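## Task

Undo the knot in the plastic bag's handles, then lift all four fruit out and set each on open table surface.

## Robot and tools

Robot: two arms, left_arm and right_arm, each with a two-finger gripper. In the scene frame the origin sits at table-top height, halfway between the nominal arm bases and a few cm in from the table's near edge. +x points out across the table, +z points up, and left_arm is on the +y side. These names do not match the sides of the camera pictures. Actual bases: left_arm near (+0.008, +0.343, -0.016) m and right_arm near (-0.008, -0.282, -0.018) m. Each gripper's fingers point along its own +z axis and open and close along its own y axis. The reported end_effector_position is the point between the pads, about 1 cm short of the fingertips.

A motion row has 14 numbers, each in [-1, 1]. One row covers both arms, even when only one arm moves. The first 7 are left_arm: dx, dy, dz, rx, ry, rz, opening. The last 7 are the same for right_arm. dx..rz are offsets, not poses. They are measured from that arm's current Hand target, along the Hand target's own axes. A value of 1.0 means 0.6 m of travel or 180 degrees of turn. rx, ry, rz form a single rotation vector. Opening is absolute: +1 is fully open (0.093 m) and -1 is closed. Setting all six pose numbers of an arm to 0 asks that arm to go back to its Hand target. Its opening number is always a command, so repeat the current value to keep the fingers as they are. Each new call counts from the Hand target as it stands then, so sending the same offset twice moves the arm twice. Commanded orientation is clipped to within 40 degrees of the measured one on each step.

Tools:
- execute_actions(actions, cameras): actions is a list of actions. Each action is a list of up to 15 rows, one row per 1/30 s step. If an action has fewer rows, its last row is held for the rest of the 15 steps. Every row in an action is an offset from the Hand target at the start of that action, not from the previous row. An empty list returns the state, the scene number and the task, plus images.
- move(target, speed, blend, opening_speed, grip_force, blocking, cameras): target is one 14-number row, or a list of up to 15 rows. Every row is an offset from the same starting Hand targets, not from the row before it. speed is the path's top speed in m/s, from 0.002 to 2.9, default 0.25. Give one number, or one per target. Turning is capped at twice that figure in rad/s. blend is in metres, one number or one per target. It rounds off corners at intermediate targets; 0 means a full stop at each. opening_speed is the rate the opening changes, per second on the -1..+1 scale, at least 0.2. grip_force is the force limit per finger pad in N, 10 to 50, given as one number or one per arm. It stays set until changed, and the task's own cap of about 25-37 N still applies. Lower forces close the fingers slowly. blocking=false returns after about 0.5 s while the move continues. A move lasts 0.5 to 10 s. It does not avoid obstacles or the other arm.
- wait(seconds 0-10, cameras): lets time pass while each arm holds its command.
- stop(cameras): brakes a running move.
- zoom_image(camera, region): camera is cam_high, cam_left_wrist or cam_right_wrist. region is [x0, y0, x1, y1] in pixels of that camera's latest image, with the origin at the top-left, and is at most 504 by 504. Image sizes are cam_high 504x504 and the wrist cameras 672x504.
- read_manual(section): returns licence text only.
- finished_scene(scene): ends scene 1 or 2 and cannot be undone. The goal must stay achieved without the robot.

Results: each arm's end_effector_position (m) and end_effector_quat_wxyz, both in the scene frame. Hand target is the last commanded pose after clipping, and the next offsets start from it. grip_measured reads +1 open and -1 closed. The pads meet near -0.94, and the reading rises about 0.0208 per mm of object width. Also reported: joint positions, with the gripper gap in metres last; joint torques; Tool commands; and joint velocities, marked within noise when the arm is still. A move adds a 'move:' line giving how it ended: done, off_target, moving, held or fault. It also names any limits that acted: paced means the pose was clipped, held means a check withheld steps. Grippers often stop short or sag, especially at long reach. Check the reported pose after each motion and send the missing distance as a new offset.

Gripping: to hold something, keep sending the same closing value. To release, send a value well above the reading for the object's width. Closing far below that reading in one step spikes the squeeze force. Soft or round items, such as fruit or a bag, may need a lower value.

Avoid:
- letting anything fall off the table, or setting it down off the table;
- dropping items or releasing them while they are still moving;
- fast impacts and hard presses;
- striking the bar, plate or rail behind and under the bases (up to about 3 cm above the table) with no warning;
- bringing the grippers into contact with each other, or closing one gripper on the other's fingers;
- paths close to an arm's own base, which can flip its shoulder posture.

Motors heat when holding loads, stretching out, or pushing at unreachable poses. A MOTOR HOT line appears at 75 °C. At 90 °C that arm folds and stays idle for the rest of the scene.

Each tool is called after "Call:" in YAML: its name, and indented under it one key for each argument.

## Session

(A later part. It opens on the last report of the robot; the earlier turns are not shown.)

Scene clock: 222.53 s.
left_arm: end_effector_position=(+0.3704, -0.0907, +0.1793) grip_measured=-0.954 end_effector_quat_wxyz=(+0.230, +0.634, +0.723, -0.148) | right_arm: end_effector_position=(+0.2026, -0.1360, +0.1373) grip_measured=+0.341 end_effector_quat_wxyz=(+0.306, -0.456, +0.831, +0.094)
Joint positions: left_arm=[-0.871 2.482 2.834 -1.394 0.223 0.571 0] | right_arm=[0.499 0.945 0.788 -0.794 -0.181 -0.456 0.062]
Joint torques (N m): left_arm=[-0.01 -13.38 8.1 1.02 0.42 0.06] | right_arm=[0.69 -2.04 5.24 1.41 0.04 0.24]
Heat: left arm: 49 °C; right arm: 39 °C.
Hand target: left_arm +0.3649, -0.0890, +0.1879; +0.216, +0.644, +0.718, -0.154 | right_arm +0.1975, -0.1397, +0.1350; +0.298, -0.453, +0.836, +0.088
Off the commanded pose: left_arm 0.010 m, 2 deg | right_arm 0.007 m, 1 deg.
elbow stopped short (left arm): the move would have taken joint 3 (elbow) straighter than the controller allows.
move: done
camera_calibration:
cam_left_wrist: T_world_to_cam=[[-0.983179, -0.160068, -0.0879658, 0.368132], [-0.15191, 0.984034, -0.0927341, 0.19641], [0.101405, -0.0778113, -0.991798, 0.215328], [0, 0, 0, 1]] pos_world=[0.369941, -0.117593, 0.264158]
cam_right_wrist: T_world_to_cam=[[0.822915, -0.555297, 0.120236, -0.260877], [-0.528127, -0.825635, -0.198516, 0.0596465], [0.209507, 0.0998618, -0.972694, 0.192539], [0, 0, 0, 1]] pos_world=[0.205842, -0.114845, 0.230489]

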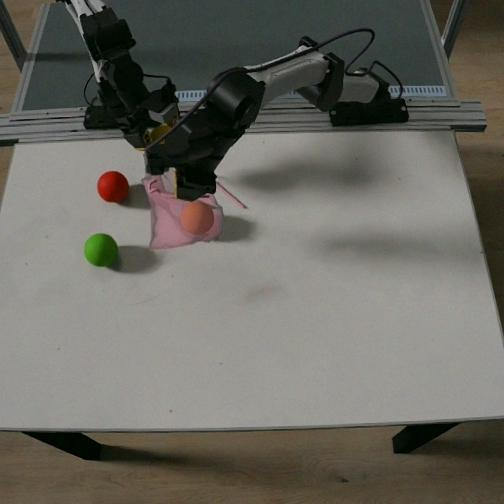

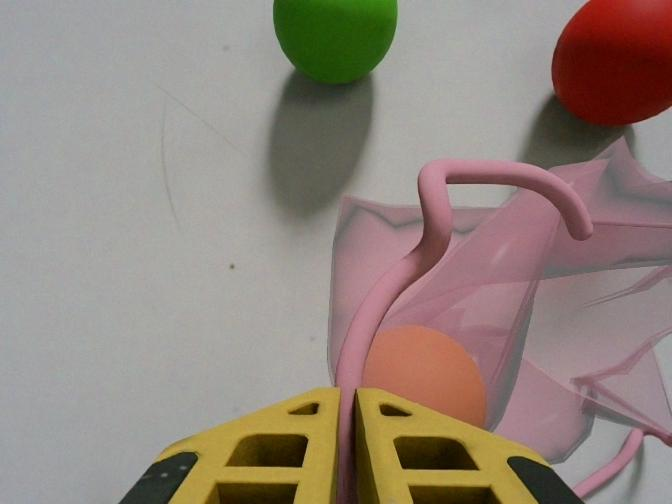

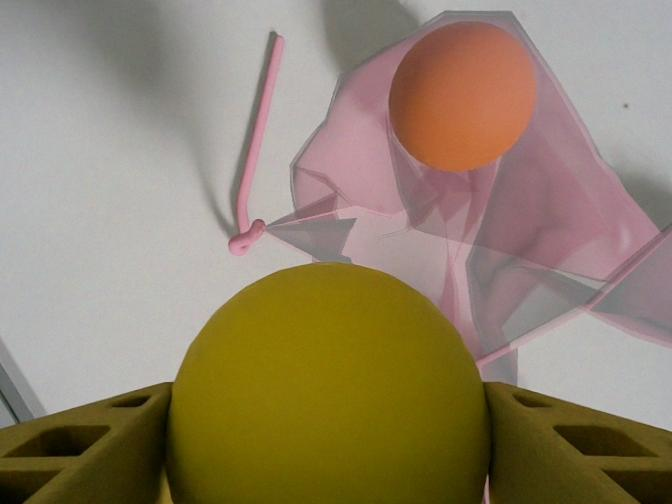

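Call:
move:
  target: [0,0,0,0,0,0,-1,0.143,0.006,0.073,0,0,0,-0.1]
  cameras: ["cam_right_wrist"]
  speed: 0.1

Call:
move:
  target: [0,0,0,0,0,0,-1,0,0,0,0,0,0,0.75]
  cameras: ["all"]
  opening_speed: 0.5

Scene clock: 224.47 s.
left_arm: end_effector_position=(+0.3617, -0.0937, +0.1734) grip_measured=-0.954 end_effector_quat_wxyz=(+0.215, +0.639, +0.721, -0.159) | right_arm: end_effector_position=(+0.1822, -0.1786, +0.0535) grip_measured=+0.341 end_effector_quat_wxyz=(+0.304, -0.453, +0.834, +0.081)
Joint positions: left_arm=[-0.879 2.492 2.834 -1.412 0.247 0.571 0] | right_arm=[0.302 0.783 0.415 -0.622 -0.266 -0.622 0.062]
Joint torques (N m): left_arm=[-0.09 -14.09 8.06 1.17 0.22 0.06] | right_arm=[-0.76 -0.58 4.78 1.45 -0.36 0.04]
Heat: left arm: 49 °C; right arm: 38 °C.
Hand target: left_arm +0.3648, -0.0890, +0.1878; +0.216, +0.644, +0.718, -0.154 | right_arm +0.1775, -0.1799, +0.0497; +0.298, -0.453, +0.836, +0.088
Off the commanded pose: left_arm 0.016 m, 1 deg | right_arm 0.006 m, 1 deg.
elbow stopped short (left arm): the move would have taken joint 3 (elbow) straighter than the controller allows.
move: off_target (left_arm)
camera_calibration:
cam_right_wrist: T_world_to_cam=[[0.813642, -0.564981, 0.137052, -0.258706], [-0.539238, -0.821516, -0.185291, -0.0008576], [0.217277, 0.0768568, -0.973079, 0.114198], [0, 0, 0, 1]] pos_world=[0.185219, -0.155645, 0.146421]
Images, in order (width x height): cam_right_wrist 672x504.

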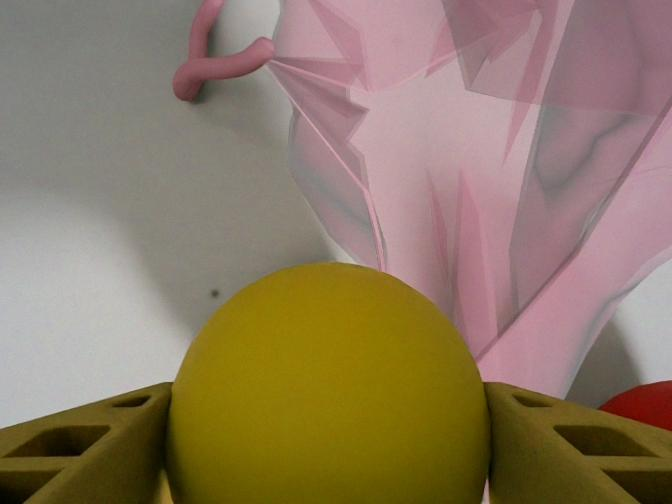

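Scene clock: 226.67 s.
left_arm: end_effector_position=(+0.3670, -0.0894, +0.1732) grip_measured=-0.954 end_effector_quat_wxyz=(+0.216, +0.635, +0.725, -0.157) | right_arm: end_effector_position=(+0.1811, -0.1793, +0.0512) grip_measured=+0.747 end_effector_quat_wxyz=(+0.302, -0.453, +0.835, +0.082)
Joint positions: left_arm=[-0.866 2.492 2.834 -1.412 0.247 0.571 0] | right_arm=[0.301 0.783 0.409 -0.622 -0.266 -0.622 0.081]
Joint torques (N m): left_arm=[-0.46 -14.32 8.2 1.16 0.25 0.12] | right_arm=[-0.69 -0.76 5.24 1.42 -0.39 0.05]
Heat: left arm: 49 °C; right arm: 38 °C.
Hand target: left_arm +0.3648, -0.0890, +0.1878; +0.216, +0.644, +0.718, -0.154 | right_arm +0.1775, -0.1799, +0.0497; +0.298, -0.453, +0.836, +0.088
Off the commanded pose: left_arm 0.015 m, 1 deg | right_arm 0.004 m, 1 deg.
elbow stopped short (left arm): the move would have taken joint 3 (elbow) straighter than the controller allows.
move: off_target (left_arm)
camera_calibration:
cam_left_wrist: T_world_to_cam=[[-0.98678, -0.152396, -0.0551463, 0.360821], [-0.147581, 0.985575, -0.0828352, 0.190861], [0.0669746, -0.0736016, -0.995036, 0.223363], [0, 0, 0, 1]] pos_world=[0.369258, -0.11668, 0.257962]
cam_right_wrist: T_world_to_cam=[[0.813749, -0.565674, 0.133508, -0.257711], [-0.541259, -0.821241, -0.180557, -0.0023546], [0.211779, 0.0746657, -0.974461, 0.112916], [0, 0, 0, 1]] pos_world=[0.184524, -0.156145, 0.144014]

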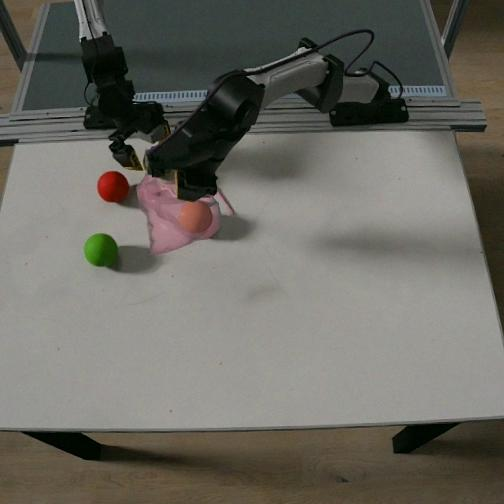

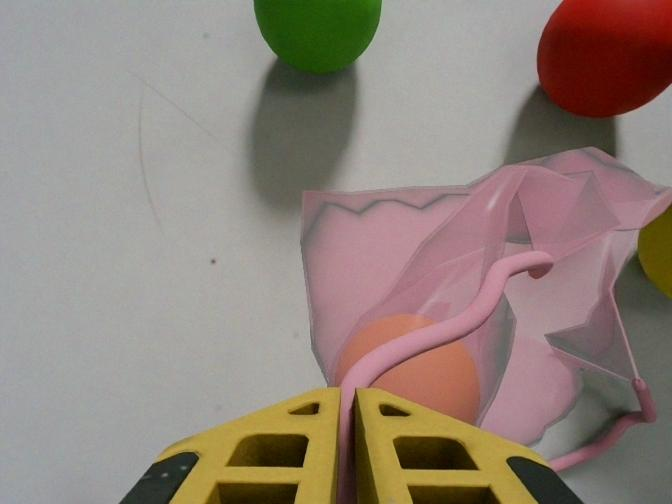

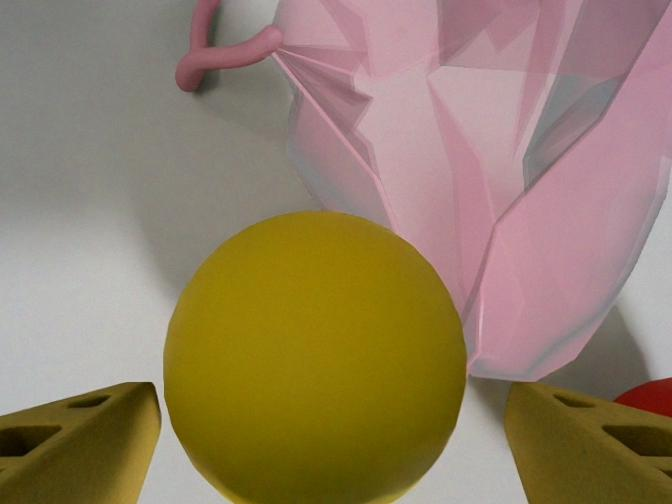

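Call:
move:
  target:
    - [0,0,0,0,0,0,-1,0,0,-0.1,0,0,0,0.8]
    - [0,0,0,0,0,0,-1,-0.02,0,-0.2,0,0,0,0.8]
  cameras: ["all"]
  speed: 0.15

Scene clock: 229.47 s.
left_arm: end_effector_position=(+0.3670, -0.0894, +0.1732) grip_measured=-0.954 end_effector_quat_wxyz=(+0.216, +0.635, +0.725, -0.157) | right_arm: end_effector_position=(+0.1344, -0.2242, +0.1478) grip_measured=+0.797 end_effector_quat_wxyz=(+0.299, -0.450, +0.838, +0.076)
Joint positions: left_arm=[-0.866 2.492 2.834 -1.412 0.247 0.571 0] | right_arm=[-0.081 0.632 0.796 -1.284 -0.44 -0.973 0.083]
Joint torques (N m): left_arm=[-0.47 -14.24 7.86 1.17 0.23 0.08] | right_arm=[-0.62 2 6.89 1.05 -0.6 0]
Heat: left arm: 50 °C; right arm: 38 °C.
Hand target: left_arm +0.3648, -0.0890, +0.1878; +0.216, +0.644, +0.718, -0.154 | right_arm +0.1323, -0.2214, +0.1535; +0.298, -0.453, +0.836, +0.088
Off the commanded pose: left_arm 0.015 m, 1 deg | right_arm 0.007 m, 1 deg.
elbow stopped short (left arm): the move would have taken joint 3 (elbow) straighter than the controller allows.
move: off_target (left_arm)
camera_calibration:
cam_left_wrist: T_world_to_cam=[[-0.98678, -0.152396, -0.0551463, 0.360821], [-0.147581, 0.985575, -0.0828352, 0.190861], [0.0669746, -0.0736016, -0.995036, 0.223363], [0, 0, 0, 1]] pos_world=[0.369258, -0.11668, 0.257962]
cam_right_wrist: T_world_to_cam=[[0.807703, -0.572987, 0.13893, -0.25965], [-0.55037, -0.81725, -0.170866, -0.0463582], [0.211444, 0.0615462, -0.97545, 0.217512], [0, 0, 0, 1]] pos_world=[0.138214, -0.200049, 0.240324]

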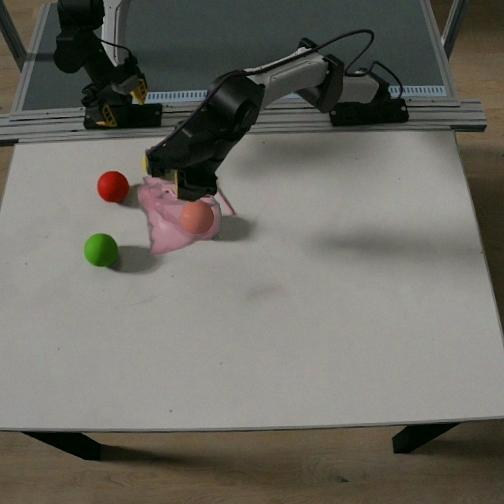

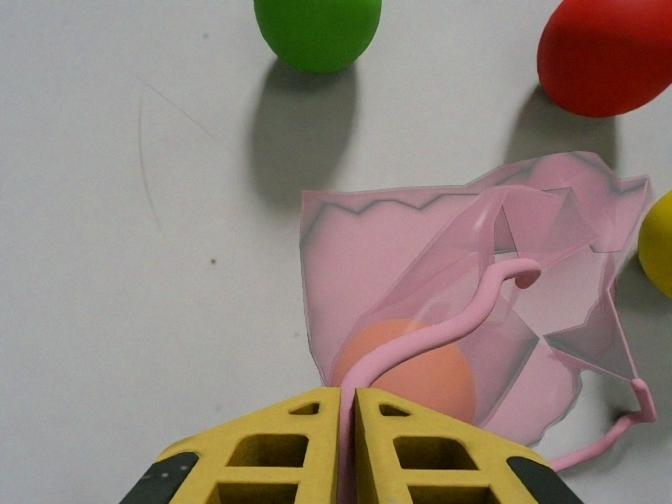

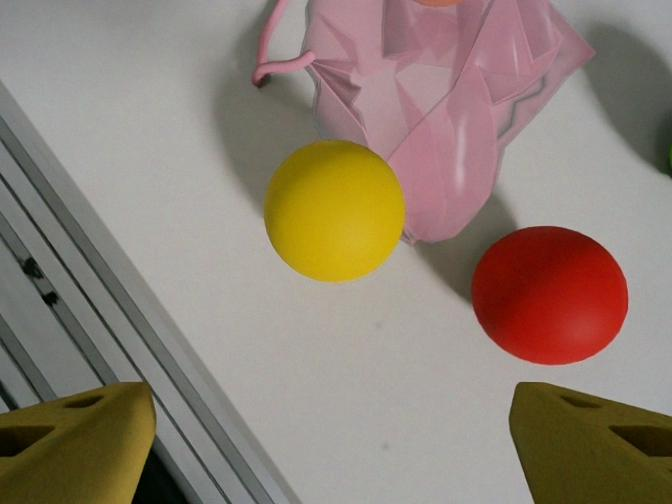

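Call:
move:
  target: [-0.068,-0.022,-0.155,0,0,0,-1,-0.11,-0.08,0.008,0,0,0,0.8]
  cameras: ["all"]
  speed: 0.15

Scene clock: 231.20 s.
left_arm: end_effector_position=(+0.3511, -0.0795, +0.2576) grip_measured=-0.954 end_effector_quat_wxyz=(+0.290, +0.621, +0.708, -0.170) | right_arm: end_effector_position=(+0.1915, -0.1987, +0.1830) grip_measured=+0.797 end_effector_quat_wxyz=(+0.282, -0.456, +0.838, +0.105)
Joint positions: left_arm=[-0.879 2.338 2.843 -1.412 0.247 0.541 0] | right_arm=[0.104 0.944 1.015 -1.178 -0.398 -0.805 0.083]
Joint torques (N m): left_arm=[-1.28 -15.92 6.93 1.67 0.14 -0.34] | right_arm=[0.51 -0.24 7.32 1.63 -0.08 0.23]
Heat: left arm: 51 °C; right arm: 38 °C.
Hand target: left_arm +0.3446, -0.0792, +0.2878; +0.216, +0.644, +0.718, -0.154 | right_arm +0.2004, -0.2004, +0.1937; +0.298, -0.453, +0.836, +0.088
Off the commanded pose: left_arm 0.031 m, 9 deg | right_arm 0.014 m, 3 deg.
elbow stopped short (left arm): the move would have taken joint 3 (elbow) straighter than the controller allows.
move: off_target (left_arm, right_arm)
camera_calibration:
cam_left_wrist: T_world_to_cam=[[-0.975491, -0.179415, -0.127384, 0.363725], [-0.148961, 0.964557, -0.217809, 0.219311], [0.161948, -0.193495, -0.967643, 0.259199], [0, 0, 0, 1]] pos_world=[0.345503, -0.0961264, 0.344912]
cam_right_wrist: T_world_to_cam=[[0.830556, -0.551426, 0.0781443, -0.285018], [-0.534609, -0.828703, -0.165661, 0.00562605], [0.156108, 0.095814, -0.983082, 0.257053], [0, 0, 0, 1]] pos_world=[0.199603, -0.177133, 0.275909]

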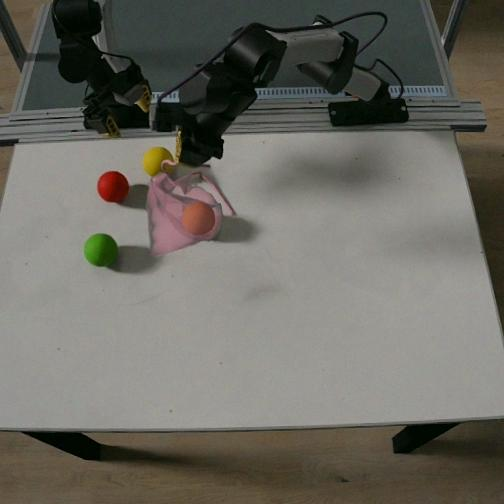

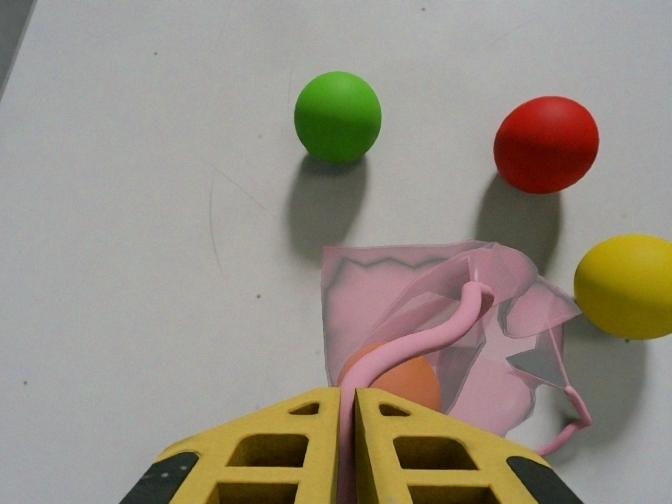

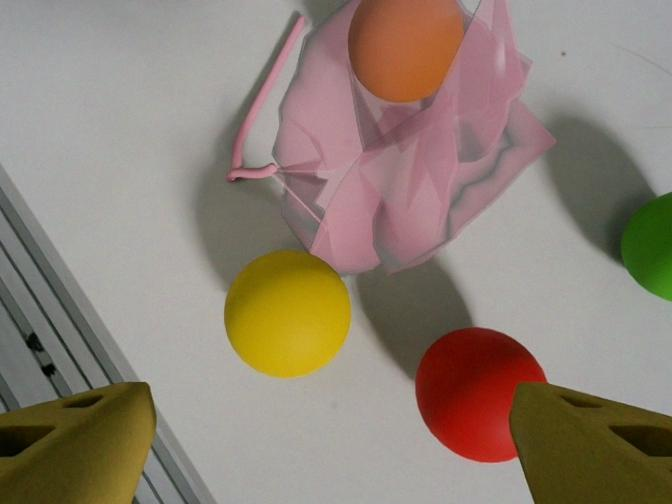

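Call:
zoom_image:
  camera: "cam_right_wrist"
  region: [200, 0, 580, 285]

Call:
zoom_image:
  camera: "cam_left_wrist"
  region: [300, 220, 620, 460]

Scaled by 1.326 from the camera's 672x504 image, which has a finer 960x720 frame.

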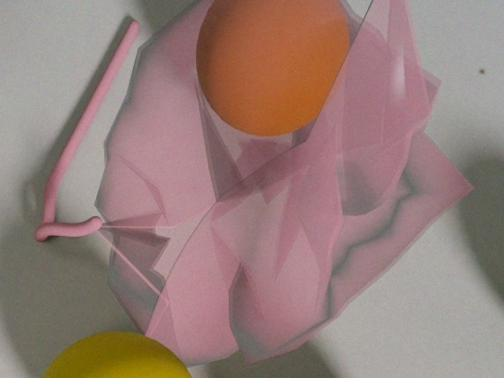

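Scaled by 1.575 from the camera's 672x504 image, which has a finer 960x720 frame.

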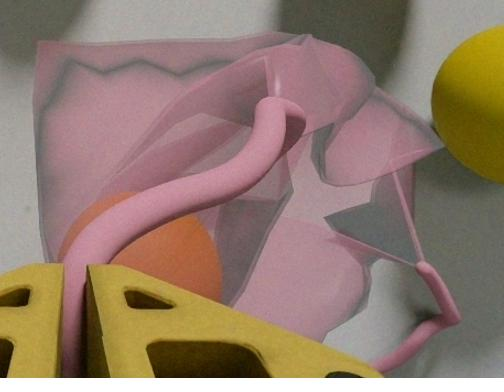

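Call:
move:
  target:
    - [0.183,0.118,-0.023,0,0,0,-1,0,0,0,0,0,0,0.8]
    - [0.337,0.16,0.083,0,0,0,-1,0,0,0,0,0,0,0.8]
  cameras: ["all"]
  speed: 0.15
  blend: 0.03

Scene clock: 234.40 s.
left_arm: end_effector_position=(+0.4258, +0.0882, +0.1194) grip_measured=-0.954 end_effector_quat_wxyz=(+0.170, +0.634, +0.738, -0.157) | right_arm: end_effector_position=(+0.1916, -0.1991, +0.1830) grip_measured=+0.797 end_effector_quat_wxyz=(+0.282, -0.455, +0.838, +0.104)
Joint positions: left_arm=[-0.474 2.159 2.073 -1.202 0.388 0.952 0] | right_arm=[0.103 0.944 1.015 -1.178 -0.398 -0.805 0.083]
Joint torques (N m): left_arm=[-0.32 -16.9 5.85 1.28 0.56 0.16] | right_arm=[0.59 -0.36 7.53 1.62 -0.12 0.24]
Heat: left arm: 52 °C; right arm: 38 °C.
Hand target: left_arm +0.4295, +0.0813, +0.1477; +0.216, +0.644, +0.718, -0.154 | right_arm +0.2004, -0.2004, +0.1937; +0.298, -0.453, +0.836, +0.088
Off the commanded pose: left_arm 0.029 m, 6 deg | right_arm 0.014 m, 3 deg.
move: off_target (left_arm, right_arm)
camera_calibration:
cam_left_wrist: T_world_to_cam=[[-0.988201, -0.153033, 0.00624639, 0.436285], [-0.153087, 0.988167, -0.00950572, 0.0134517], [-0.00471779, -0.0103498, -0.999935, 0.204477], [0, 0, 0, 1]] pos_world=[0.434162, 0.0555896, 0.201867]
cam_right_wrist: T_world_to_cam=[[0.829458, -0.553072, 0.078174, -0.285561], [-0.536278, -0.827661, -0.165479, 0.00590327], [0.156223, 0.0953344, -0.98311, 0.256847], [0, 0, 0, 1]] pos_world=[0.199901, -0.177536, 0.275809]

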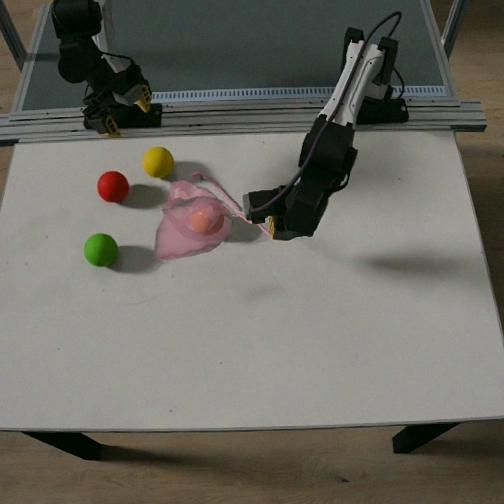

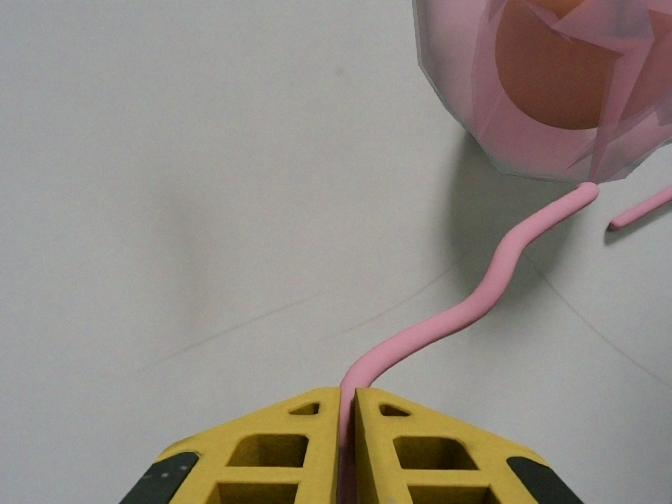

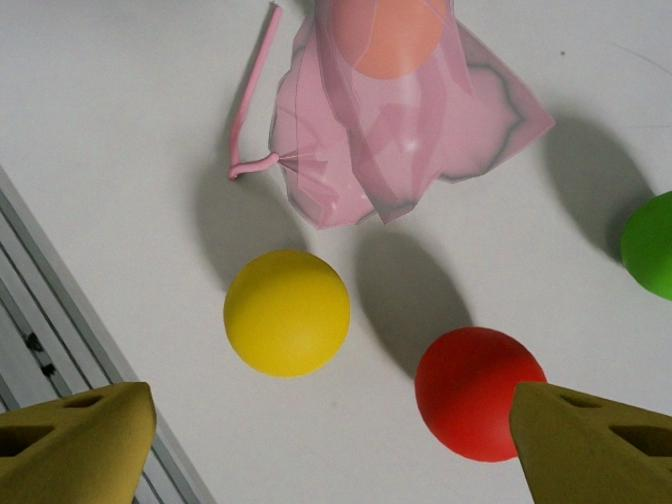

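Call:
move:
  target: [-0.2,-0.078,-0.197,0,0,0,-1,0,0,0,0,0,0,0.8]
  cameras: ["all"]
  speed: 0.15

Scene clock: 237.07 s.
left_arm: end_effector_position=(+0.3888, +0.0278, +0.2970) grip_measured=-0.954 end_effector_quat_wxyz=(+0.305, +0.622, +0.704, -0.157) | right_arm: end_effector_position=(+0.1916, -0.1991, +0.1830) grip_measured=+0.797 end_effector_quat_wxyz=(+0.282, -0.455, +0.838, +0.104)
Joint positions: left_arm=[-0.63 2.212 2.822 -1.551 0.374 0.759 0] | right_arm=[0.103 0.944 1.015 -1.178 -0.398 -0.805 0.083]
Joint torques (N m): left_arm=[-0.88 -12.14 6.56 1.16 0.17 -0.34] | right_arm=[0.58 -0.31 7.36 1.66 -0.05 0.23]
Motor temperatures (°C): left_arm=[24 52 44 34 24 25 29] | right_arm=[25 36 38 36 26 24 26]
Heat: left arm: 52 °C; right arm: 38 °C.
Hand target: left_arm +0.3794, +0.0315, +0.3076; +0.216, +0.644, +0.718, -0.154 | right_arm +0.2004, -0.2004, +0.1937; +0.298, -0.453, +0.836, +0.088
Off the commanded pose: left_arm 0.015 m, 11 deg | right_arm 0.014 m, 3 deg.
joint sent to its limit (left arm) — joint 4 (wrist pitch), lower limit. The joint targets are off in position and orientation.
move: off_target (left_arm, right_arm)
camera_calibration:
cam_left_wrist: T_world_to_cam=[[-0.968547, -0.185451, -0.165908, 0.433765], [-0.145879, 0.963333, -0.225187, 0.131041], [0.201586, -0.193902, -0.960086, 0.294297], [0, 0, 0, 1]] pos_world=[0.379911, 0.0112712, 0.384025]
cam_right_wrist: T_world_to_cam=[[0.829458, -0.553072, 0.078174, -0.285561], [-0.536278, -0.827661, -0.165479, 0.00590327], [0.156223, 0.0953344, -0.98311, 0.256847], [0, 0, 0, 1]] pos_world=[0.199901, -0.177536, 0.275809]

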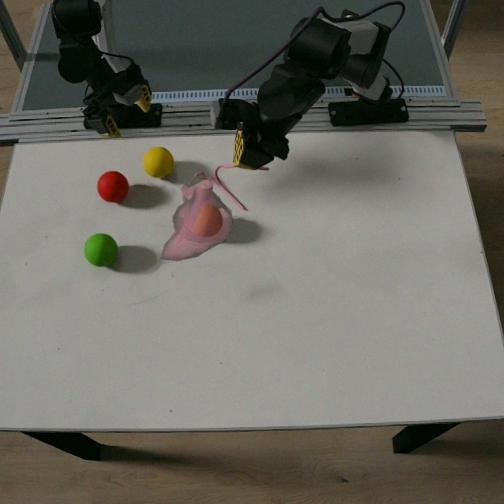

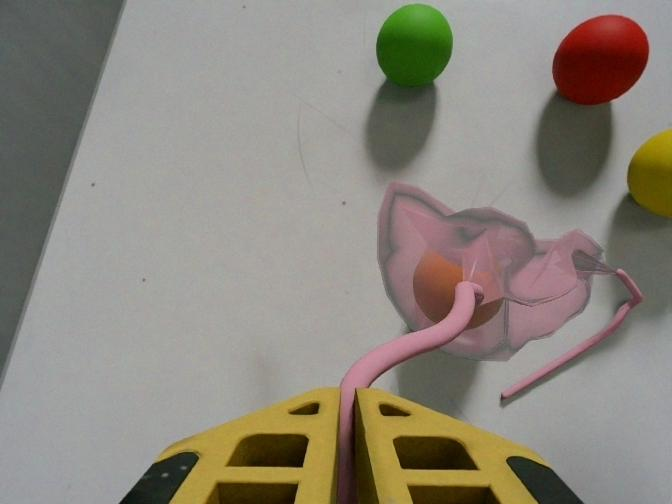

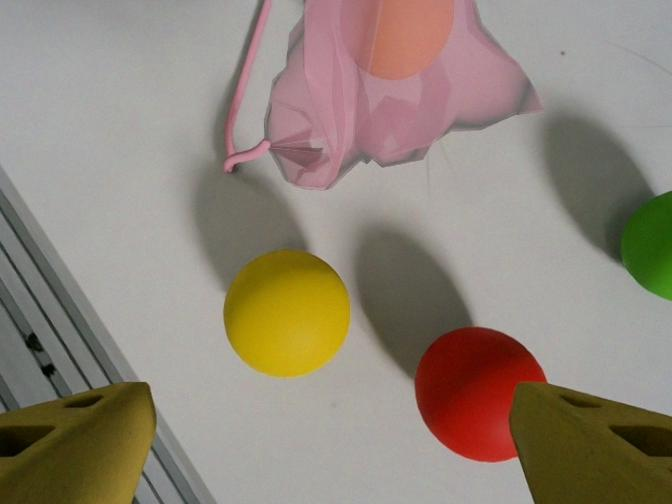

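Call:
move:
  target:
    - [0,0,0,0,0,0,-1,-0.257,-0.283,0.276,-0.138,0.018,-0.144,-0.9]
    - [0,0,0,0,0,0,-1,-0.204,-0.199,0.49,-0.138,0.018,-0.144,-0.9]
  cameras: ["all"]
  speed: 0.2

Scene clock: 241.47 s.
left_arm: end_effector_position=(+0.3888, +0.0278, +0.2970) grip_measured=-0.954 end_effector_quat_wxyz=(+0.305, +0.622, +0.704, -0.157) | right_arm: end_effector_position=(+0.4660, -0.0641, +0.0432) grip_measured=-0.897 end_effector_quat_wxyz=(-0.178, +0.683, -0.683, -0.187)
Joint positions: left_arm=[-0.63 2.212 2.822 -1.551 0.374 0.759 0] | right_arm=[0.285 2.514 2.311 -1.23 -0.497 -1.258 0.002]
Joint torques (N m): left_arm=[-0.91 -12.05 6.5 1.15 0.16 -0.34] | right_arm=[0.03 -10.03 6.16 0.8 -0.4 0.24]
Heat: left arm: 51 °C; right arm: 38 °C.
Hand target: left_arm +0.3794, +0.0315, +0.3076; +0.216, +0.644, +0.718, -0.154 | right_arm +0.4704, -0.0603, +0.0416; -0.183, +0.683, -0.684, -0.183
Off the commanded pose: left_arm 0.015 m, 11 deg | right_arm 0.006 m, 1 deg.
joint sent to its limit (left arm) — joint 4 (wrist pitch), lower limit. The joint targets are off in position and orientation.
move: off_target (left_arm)
camera_calibration:
cam_left_wrist: T_world_to_cam=[[-0.968547, -0.185451, -0.165908, 0.433765], [-0.145879, 0.963333, -0.225187, 0.131041], [0.201586, -0.193902, -0.960086, 0.294297], [0, 0, 0, 1]] pos_world=[0.379911, 0.0112712, 0.384025]
cam_right_wrist: T_world_to_cam=[[0.999727, 0.0175394, -0.0154237, -0.4662], [0.0161726, -0.996278, -0.0846692, -0.0300799], [-0.0168513, 0.0843967, -0.99629, 0.144294], [0, 0, 0, 1]] pos_world=[0.468991, -0.033969, 0.134021]

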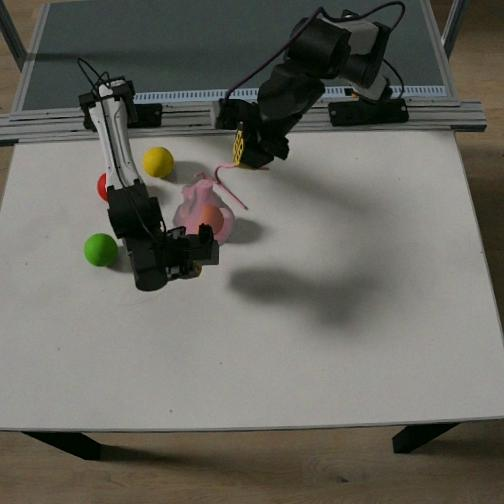

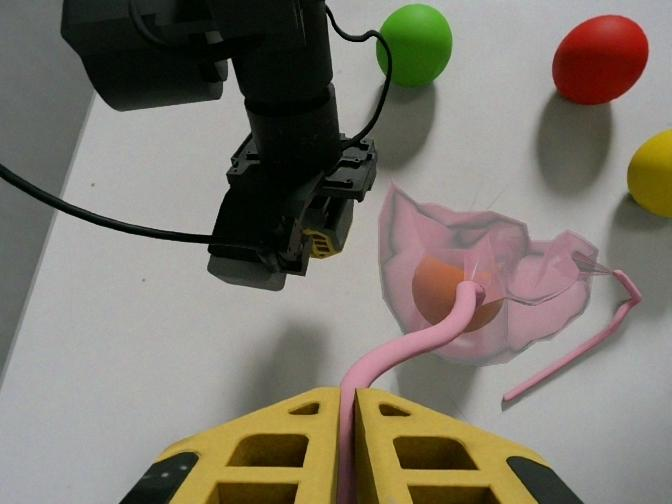

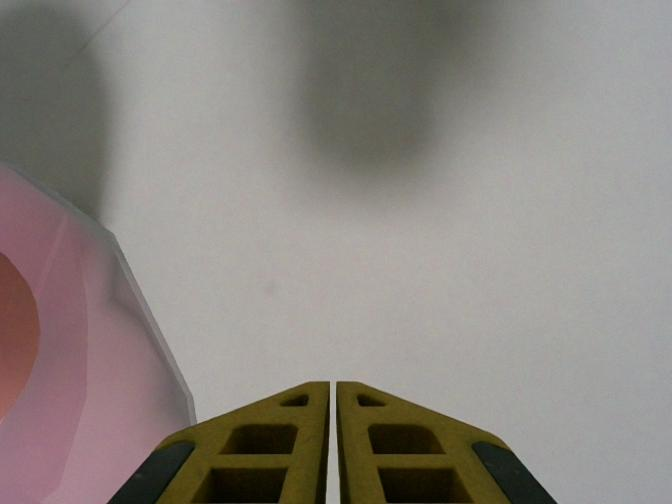

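Call:
move:
  target: [0,0,0,0,0,0,-1,-0.014,0.183,0.008,0,0,0,-0.9]
  cameras: ["all"]
  speed: 0.08

Scene clock: 244.37 s.
left_arm: end_effector_position=(+0.3888, +0.0278, +0.2970) grip_measured=-0.954 end_effector_quat_wxyz=(+0.305, +0.622, +0.704, -0.157) | right_arm: end_effector_position=(+0.3563, -0.0523, +0.0237) grip_measured=-0.897 end_effector_quat_wxyz=(-0.162, +0.679, -0.686, -0.202)
Joint positions: left_arm=[-0.63 2.212 2.822 -1.551 0.374 0.759 0] | right_arm=[0.384 2.1 1.524 -0.848 -0.497 -1.147 0.002]
Joint torques (N m): left_arm=[-0.88 -12.11 6.58 1.16 0.18 -0.31] | right_arm=[0.46 -12.55 4.31 0.84 -0.16 0.27]
Heat: left arm: 51 °C; right arm: 38 °C.
Hand target: left_arm +0.3794, +0.0315, +0.3076; +0.216, +0.644, +0.718, -0.154 | right_arm +0.3606, -0.0505, +0.0417; -0.183, +0.683, -0.684, -0.183
Off the commanded pose: left_arm 0.015 m, 11 deg | right_arm 0.019 m, 3 deg.
joint sent to its limit (left arm) — joint 4 (wrist pitch), lower limit. The joint targets are off in position and orientation.
move: off_target (left_arm, right_arm)
camera_calibration:
cam_left_wrist: T_world_to_cam=[[-0.968547, -0.185451, -0.165908, 0.433765], [-0.145879, 0.963333, -0.225187, 0.131041], [0.201586, -0.193902, -0.960086, 0.294297], [0, 0, 0, 1]] pos_world=[0.379911, 0.0112712, 0.384025]
cam_right_wrist: T_world_to_cam=[[0.997897, 0.0190476, -0.0619608, -0.355264], [0.0137892, -0.996352, -0.0842134, -0.0173777], [-0.0633389, 0.0831819, -0.994519, 0.138462], [0, 0, 0, 1]] pos_world=[0.363527, -0.022065, 0.114228]

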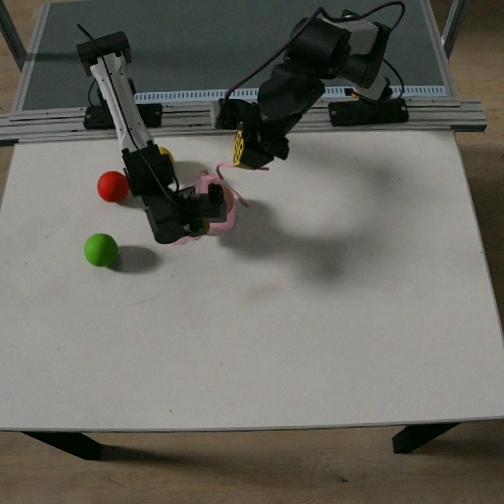

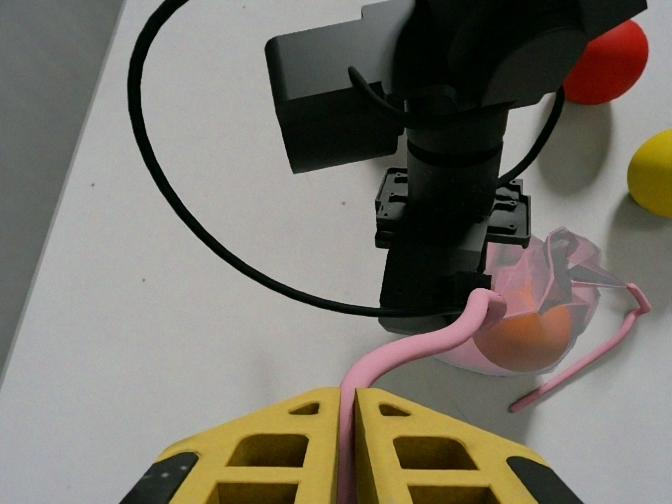

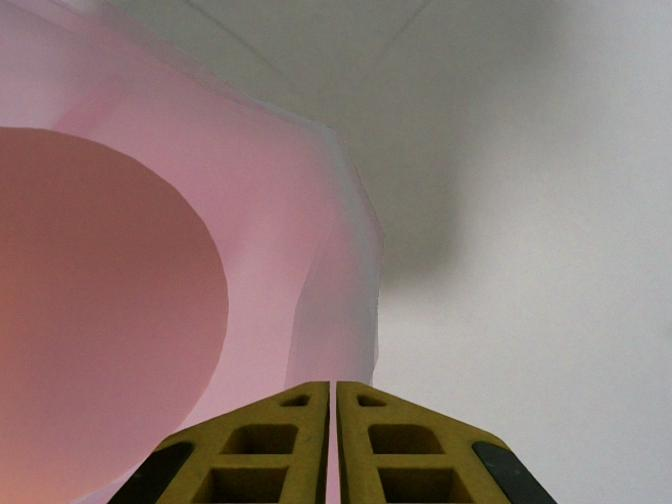

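Call:
move:
  target:
    - [0,0,0,0,0,0,-1,-0.039,0.0,0,0,0,0,-0.9]
    - [0,0,0,0,0,0,-1,-0.039,0.16,0,0,0,0,-0.9]
  cameras: ["all"]
  speed: 0.08

Scene clock: 247.97 s.
left_arm: end_effector_position=(+0.3880, +0.0283, +0.2963) grip_measured=-0.954 end_effector_quat_wxyz=(+0.303, +0.622, +0.705, -0.158) | right_arm: end_effector_position=(+0.2623, -0.0319, +0.0425) grip_measured=-0.897 end_effector_quat_wxyz=(-0.164, +0.681, -0.686, -0.197)
Joint positions: left_arm=[-0.63 2.212 2.822 -1.556 0.374 0.759 0] | right_arm=[0.552 1.78 1.152 -0.703 -0.457 -0.962 0.002]
Joint torques (N m): left_arm=[-0.88 -12.05 6.38 1.2 0.15 -0.35] | right_arm=[0.54 -9.4 4.45 1.1 -0.15 0.21]
Heat: left arm: 50 °C; right arm: 38 °C.
Hand target: left_arm +0.3794, +0.0315, +0.3076; +0.216, +0.644, +0.718, -0.154 | right_arm +0.2647, -0.0301, +0.0534; -0.183, +0.683, -0.684, -0.183
Off the commanded pose: left_arm 0.015 m, 10 deg | right_arm 0.011 m, 3 deg.
joint sent to its limit (left arm) — joint 4 (wrist pitch), lower limit. The joint targets are off in position and orientation.
move: off_target (left_arm, right_arm)
camera_calibration:
cam_left_wrist: T_world_to_cam=[[-0.969247, -0.184909, -0.162388, 0.432217], [-0.146716, 0.963958, -0.221943, 0.129593], [0.197574, -0.191293, -0.961442, 0.295782], [0, 0, 0, 1]] pos_world=[0.379499, 0.0115791, 0.383326]
cam_right_wrist: T_world_to_cam=[[0.998489, 0.0181852, -0.051853, -0.261197], [0.0139858, -0.996678, -0.080229, 0.00565158], [-0.0531398, 0.0793826, -0.995427, 0.146709], [0, 0, 0, 1]] pos_world=[0.268519, -0.00126344, 0.132948]

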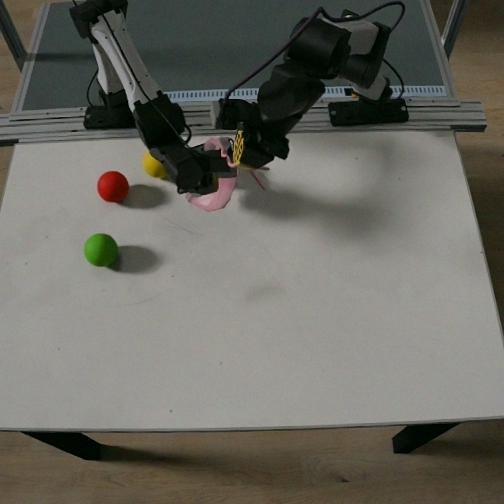

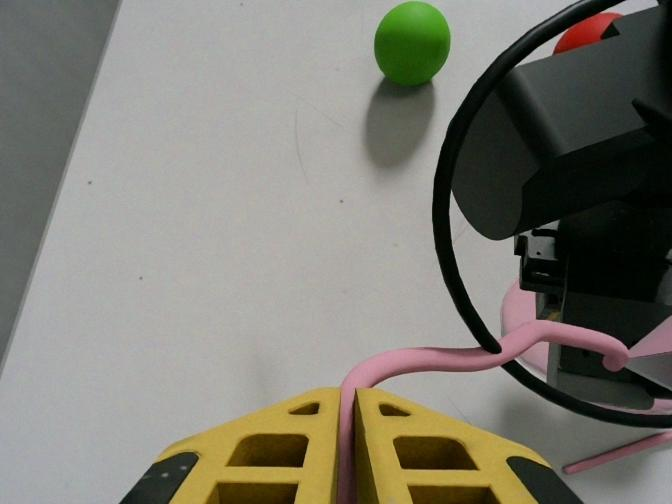

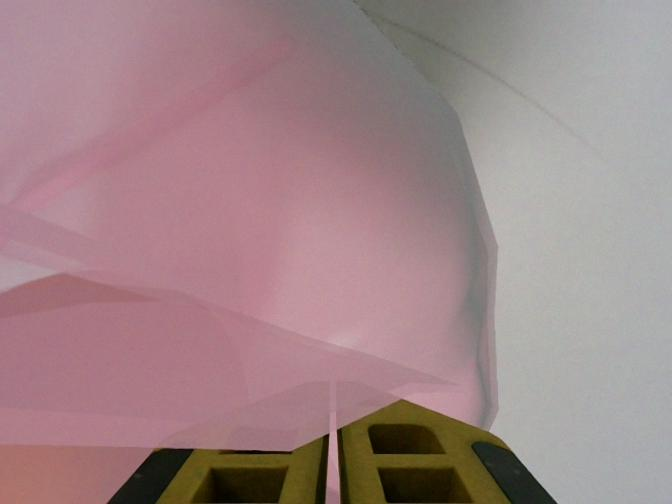

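Call:
move:
  target:
    - [0,0,0,0,0,0,-1,0,-0.05,0,0,0,0,-0.9]
    - [0,0,0,0,0,0,-1,0.044,-0.05,-0.257,0,0,0,-0.9]
    - [0,0,0,0,0,0,-1,0.12,0.05,-0.3,0,0,0,0.0]
  cameras: ["all"]
  speed: 0.15

Scene clock: 252.80 s.
left_arm: end_effector_position=(+0.3880, +0.0283, +0.2963) grip_measured=-0.954 end_effector_quat_wxyz=(+0.303, +0.622, +0.705, -0.158) | right_arm: end_effector_position=(+0.2419, -0.1847, +0.1669) grip_measured=-0.003 end_effector_quat_wxyz=(-0.174, +0.681, -0.689, -0.176)
Joint positions: left_arm=[-0.63 2.212 2.822 -1.556 0.374 0.759 0] | right_arm=[0.084 1.49 1.365 -1.407 -0.491 -1.472 0.045]
Joint torques (N m): left_arm=[-0.9 -12.14 6.39 1.21 0.15 -0.34] | right_arm=[-0.44 -6.26 4.27 0.22 -0.65 0.04]
Heat: left arm: 50 °C; right arm: 38 °C.
Hand target: left_arm +0.3794, +0.0315, +0.3076; +0.216, +0.644, +0.718, -0.154 | right_arm +0.2345, -0.1823, +0.1734; -0.183, +0.683, -0.684, -0.183
Off the commanded pose: left_arm 0.015 m, 10 deg | right_arm 0.010 m, 1 deg.
joint sent to its limit (left arm) — joint 4 (wrist pitch), lower limit. The joint targets are off in position and orientation.
move: off_target (left_arm)
camera_calibration:
cam_left_wrist: T_world_to_cam=[[-0.969247, -0.184909, -0.162388, 0.432217], [-0.146716, 0.963958, -0.221943, 0.129593], [0.197574, -0.191293, -0.961442, 0.295782], [0, 0, 0, 1]] pos_world=[0.379499, 0.0115791, 0.383326]
cam_right_wrist: T_world_to_cam=[[0.99995, 0.00257769, -0.00962046, -0.241909], [0.00196788, -0.99802, -0.0628669, -0.136701], [-0.00976347, 0.0628448, -0.997976, 0.268495], [0, 0, 0, 1]] pos_world=[0.244788, -0.15268, 0.257031]

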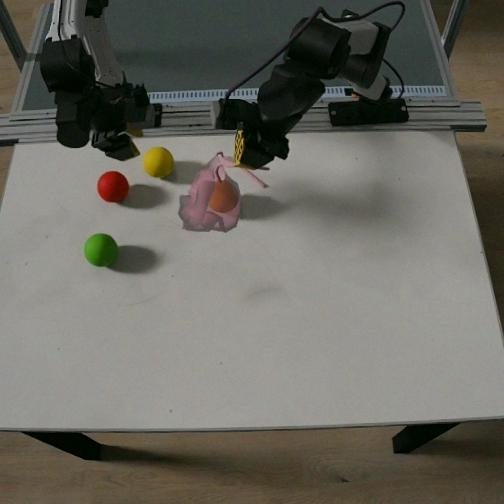

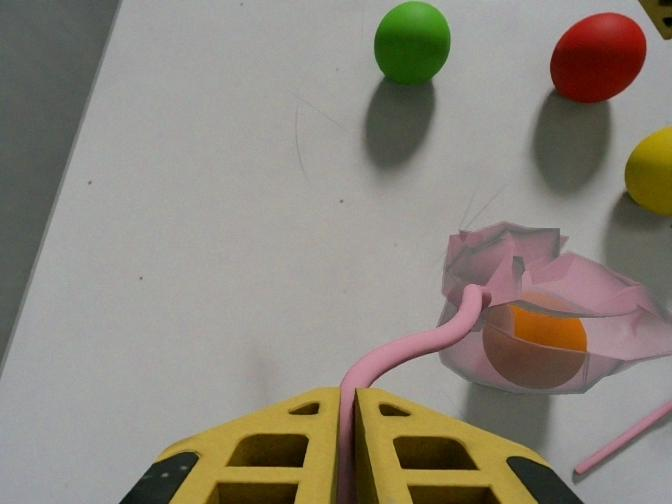

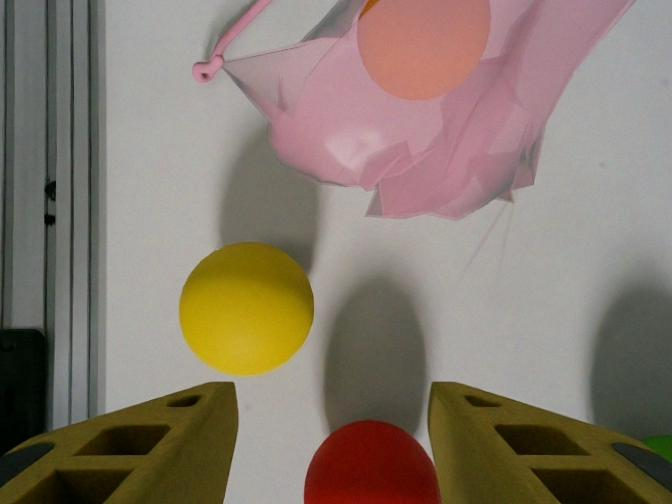

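Call:
move:
  target: [0.044,-0.078,0.124,0,0,0,-1,0,0,0,0,0,0,0.0]
  cameras: ["all"]
  speed: 0.15

Scene clock: 254.73 s.
left_arm: end_effector_position=(+0.3379, +0.0148, +0.2030) grip_measured=-0.954 end_effector_quat_wxyz=(+0.174, +0.648, +0.724, -0.161) | right_arm: end_effector_position=(+0.2419, -0.1847, +0.1669) grip_measured=-0.003 end_effector_quat_wxyz=(-0.174, +0.681, -0.689, -0.176)
Joint positions: left_arm=[-0.731 2.036 2.205 -1.366 0.32 0.73 0] | right_arm=[0.084 1.49 1.365 -1.407 -0.491 -1.472 0.045]
Joint torques (N m): left_arm=[-0.98 -15.17 5.49 1.52 0.2 -0.31] | right_arm=[-0.49 -6.04 4.37 0.18 -0.63 0.02]
Heat: left arm: 50 °C; right arm: 38 °C.
Hand target: left_arm +0.3392, +0.0113, +0.2276; +0.216, +0.644, +0.718, -0.154 | right_arm +0.2345, -0.1823, +0.1734; -0.183, +0.683, -0.684, -0.183
Off the commanded pose: left_arm 0.025 m, 5 deg | right_arm 0.010 m, 1 deg.
move: off_target (left_arm)
camera_calibration:
cam_left_wrist: T_world_to_cam=[[-0.99338, -0.114862, -0.00148204, 0.340439], [-0.114803, 0.99315, -0.0217415, 0.0626553], [0.00396917, -0.0214274, -0.999763, 0.284048], [0, 0, 0, 1]] pos_world=[0.344251, -0.0170361, 0.285847]
cam_right_wrist: T_world_to_cam=[[0.99995, 0.00257769, -0.00962046, -0.241909], [0.00196788, -0.99802, -0.0628669, -0.136701], [-0.00976347, 0.0628448, -0.997976, 0.268495], [0, 0, 0, 1]] pos_world=[0.244788, -0.15268, 0.257031]

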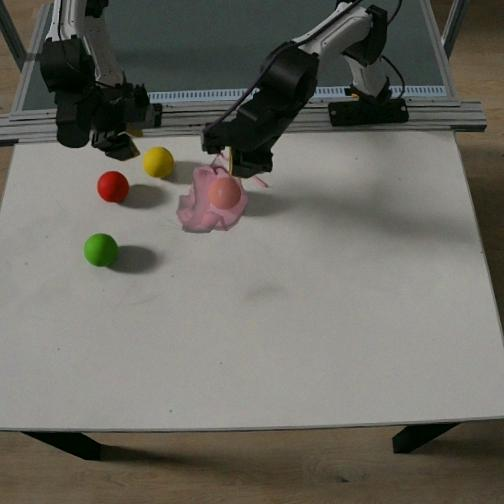

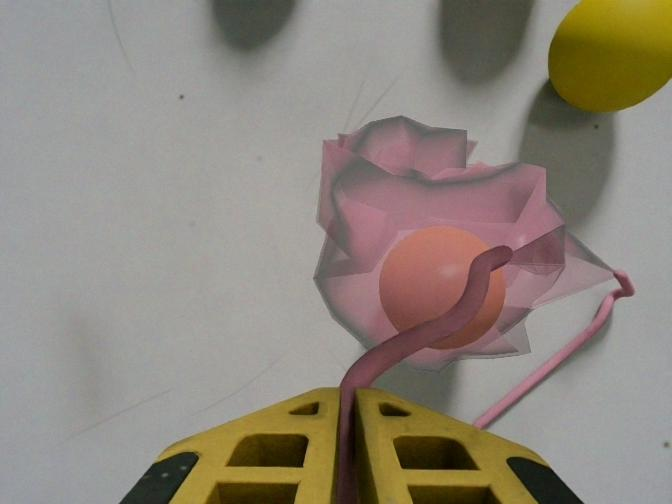

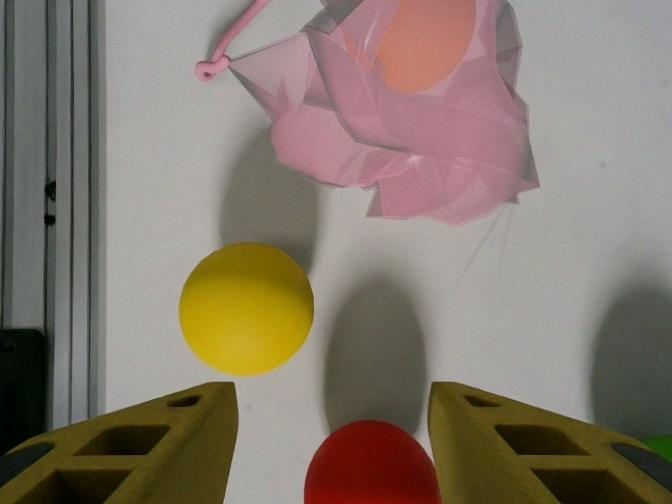

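Call:
move:
  target: [0.003,0.208,0.09,0,0,0,-1,0,0,0,0,0,0,0.0]
  cameras: ["all"]
  speed: 0.15

Scene clock: 256.43 s.
left_arm: end_effector_position=(+0.4632, +0.0111, +0.1664) grip_measured=-0.954 end_effector_quat_wxyz=(+0.242, +0.616, +0.736, -0.145) | right_arm: end_effector_position=(+0.2419, -0.1847, +0.1669) grip_measured=-0.003 end_effector_quat_wxyz=(-0.174, +0.681, -0.689, -0.176)
Joint positions: left_arm=[-0.587 2.507 2.834 -1.412 0.345 0.784 0] | right_arm=[0.084 1.49 1.365 -1.407 -0.491 -1.472 0.045]
Joint torques (N m): left_arm=[-0.49 -14.3 7.94 1.68 0.52 0.13] | right_arm=[-0.32 -5.96 4.29 0.19 -0.64 0.01]
Heat: left arm: 51 °C; right arm: 38 °C.
Hand target: left_arm +0.4687, +0.0013, +0.1873; +0.216, +0.644, +0.718, -0.154 | right_arm +0.2345, -0.1823, +0.1734; -0.183, +0.683, -0.684, -0.183
Off the commanded pose: left_arm 0.024 m, 5 deg | right_arm 0.010 m, 1 deg.
elbow stopped short (left arm): the move would have taken joint 3 (elbow) straighter than the controller allows.
move: off_target (left_arm)
camera_calibration:
cam_left_wrist: T_world_to_cam=[[-0.97389, -0.206388, -0.094567, 0.471912], [-0.195956, 0.97455, -0.10887, 0.132332], [0.11463, -0.0874965, -0.989548, 0.194739], [0, 0, 0, 1]] pos_world=[0.463198, -0.0145282, 0.251737]
cam_right_wrist: T_world_to_cam=[[0.99995, 0.00257769, -0.00962046, -0.241909], [0.00196788, -0.99802, -0.0628669, -0.136701], [-0.00976347, 0.0628448, -0.997976, 0.268495], [0, 0, 0, 1]] pos_world=[0.244788, -0.15268, 0.257031]

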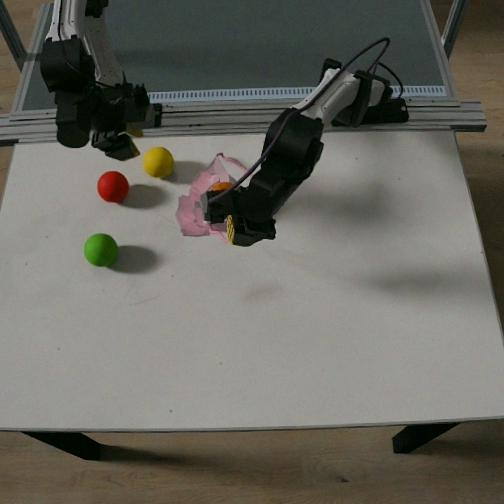

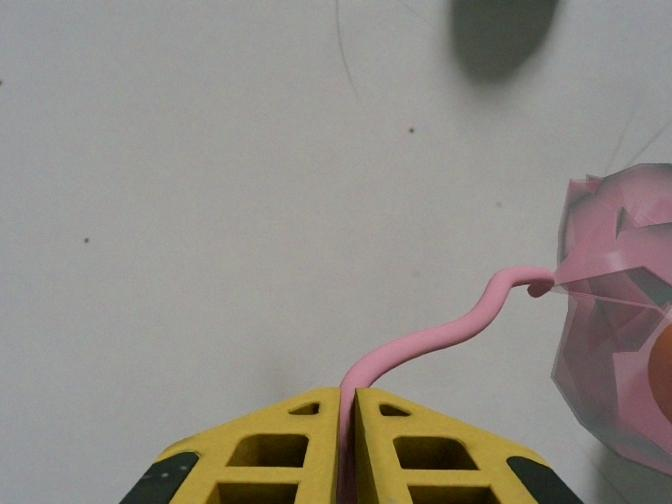

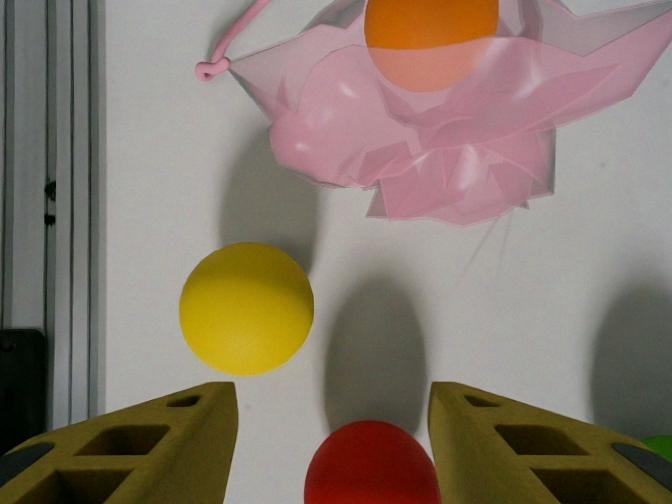

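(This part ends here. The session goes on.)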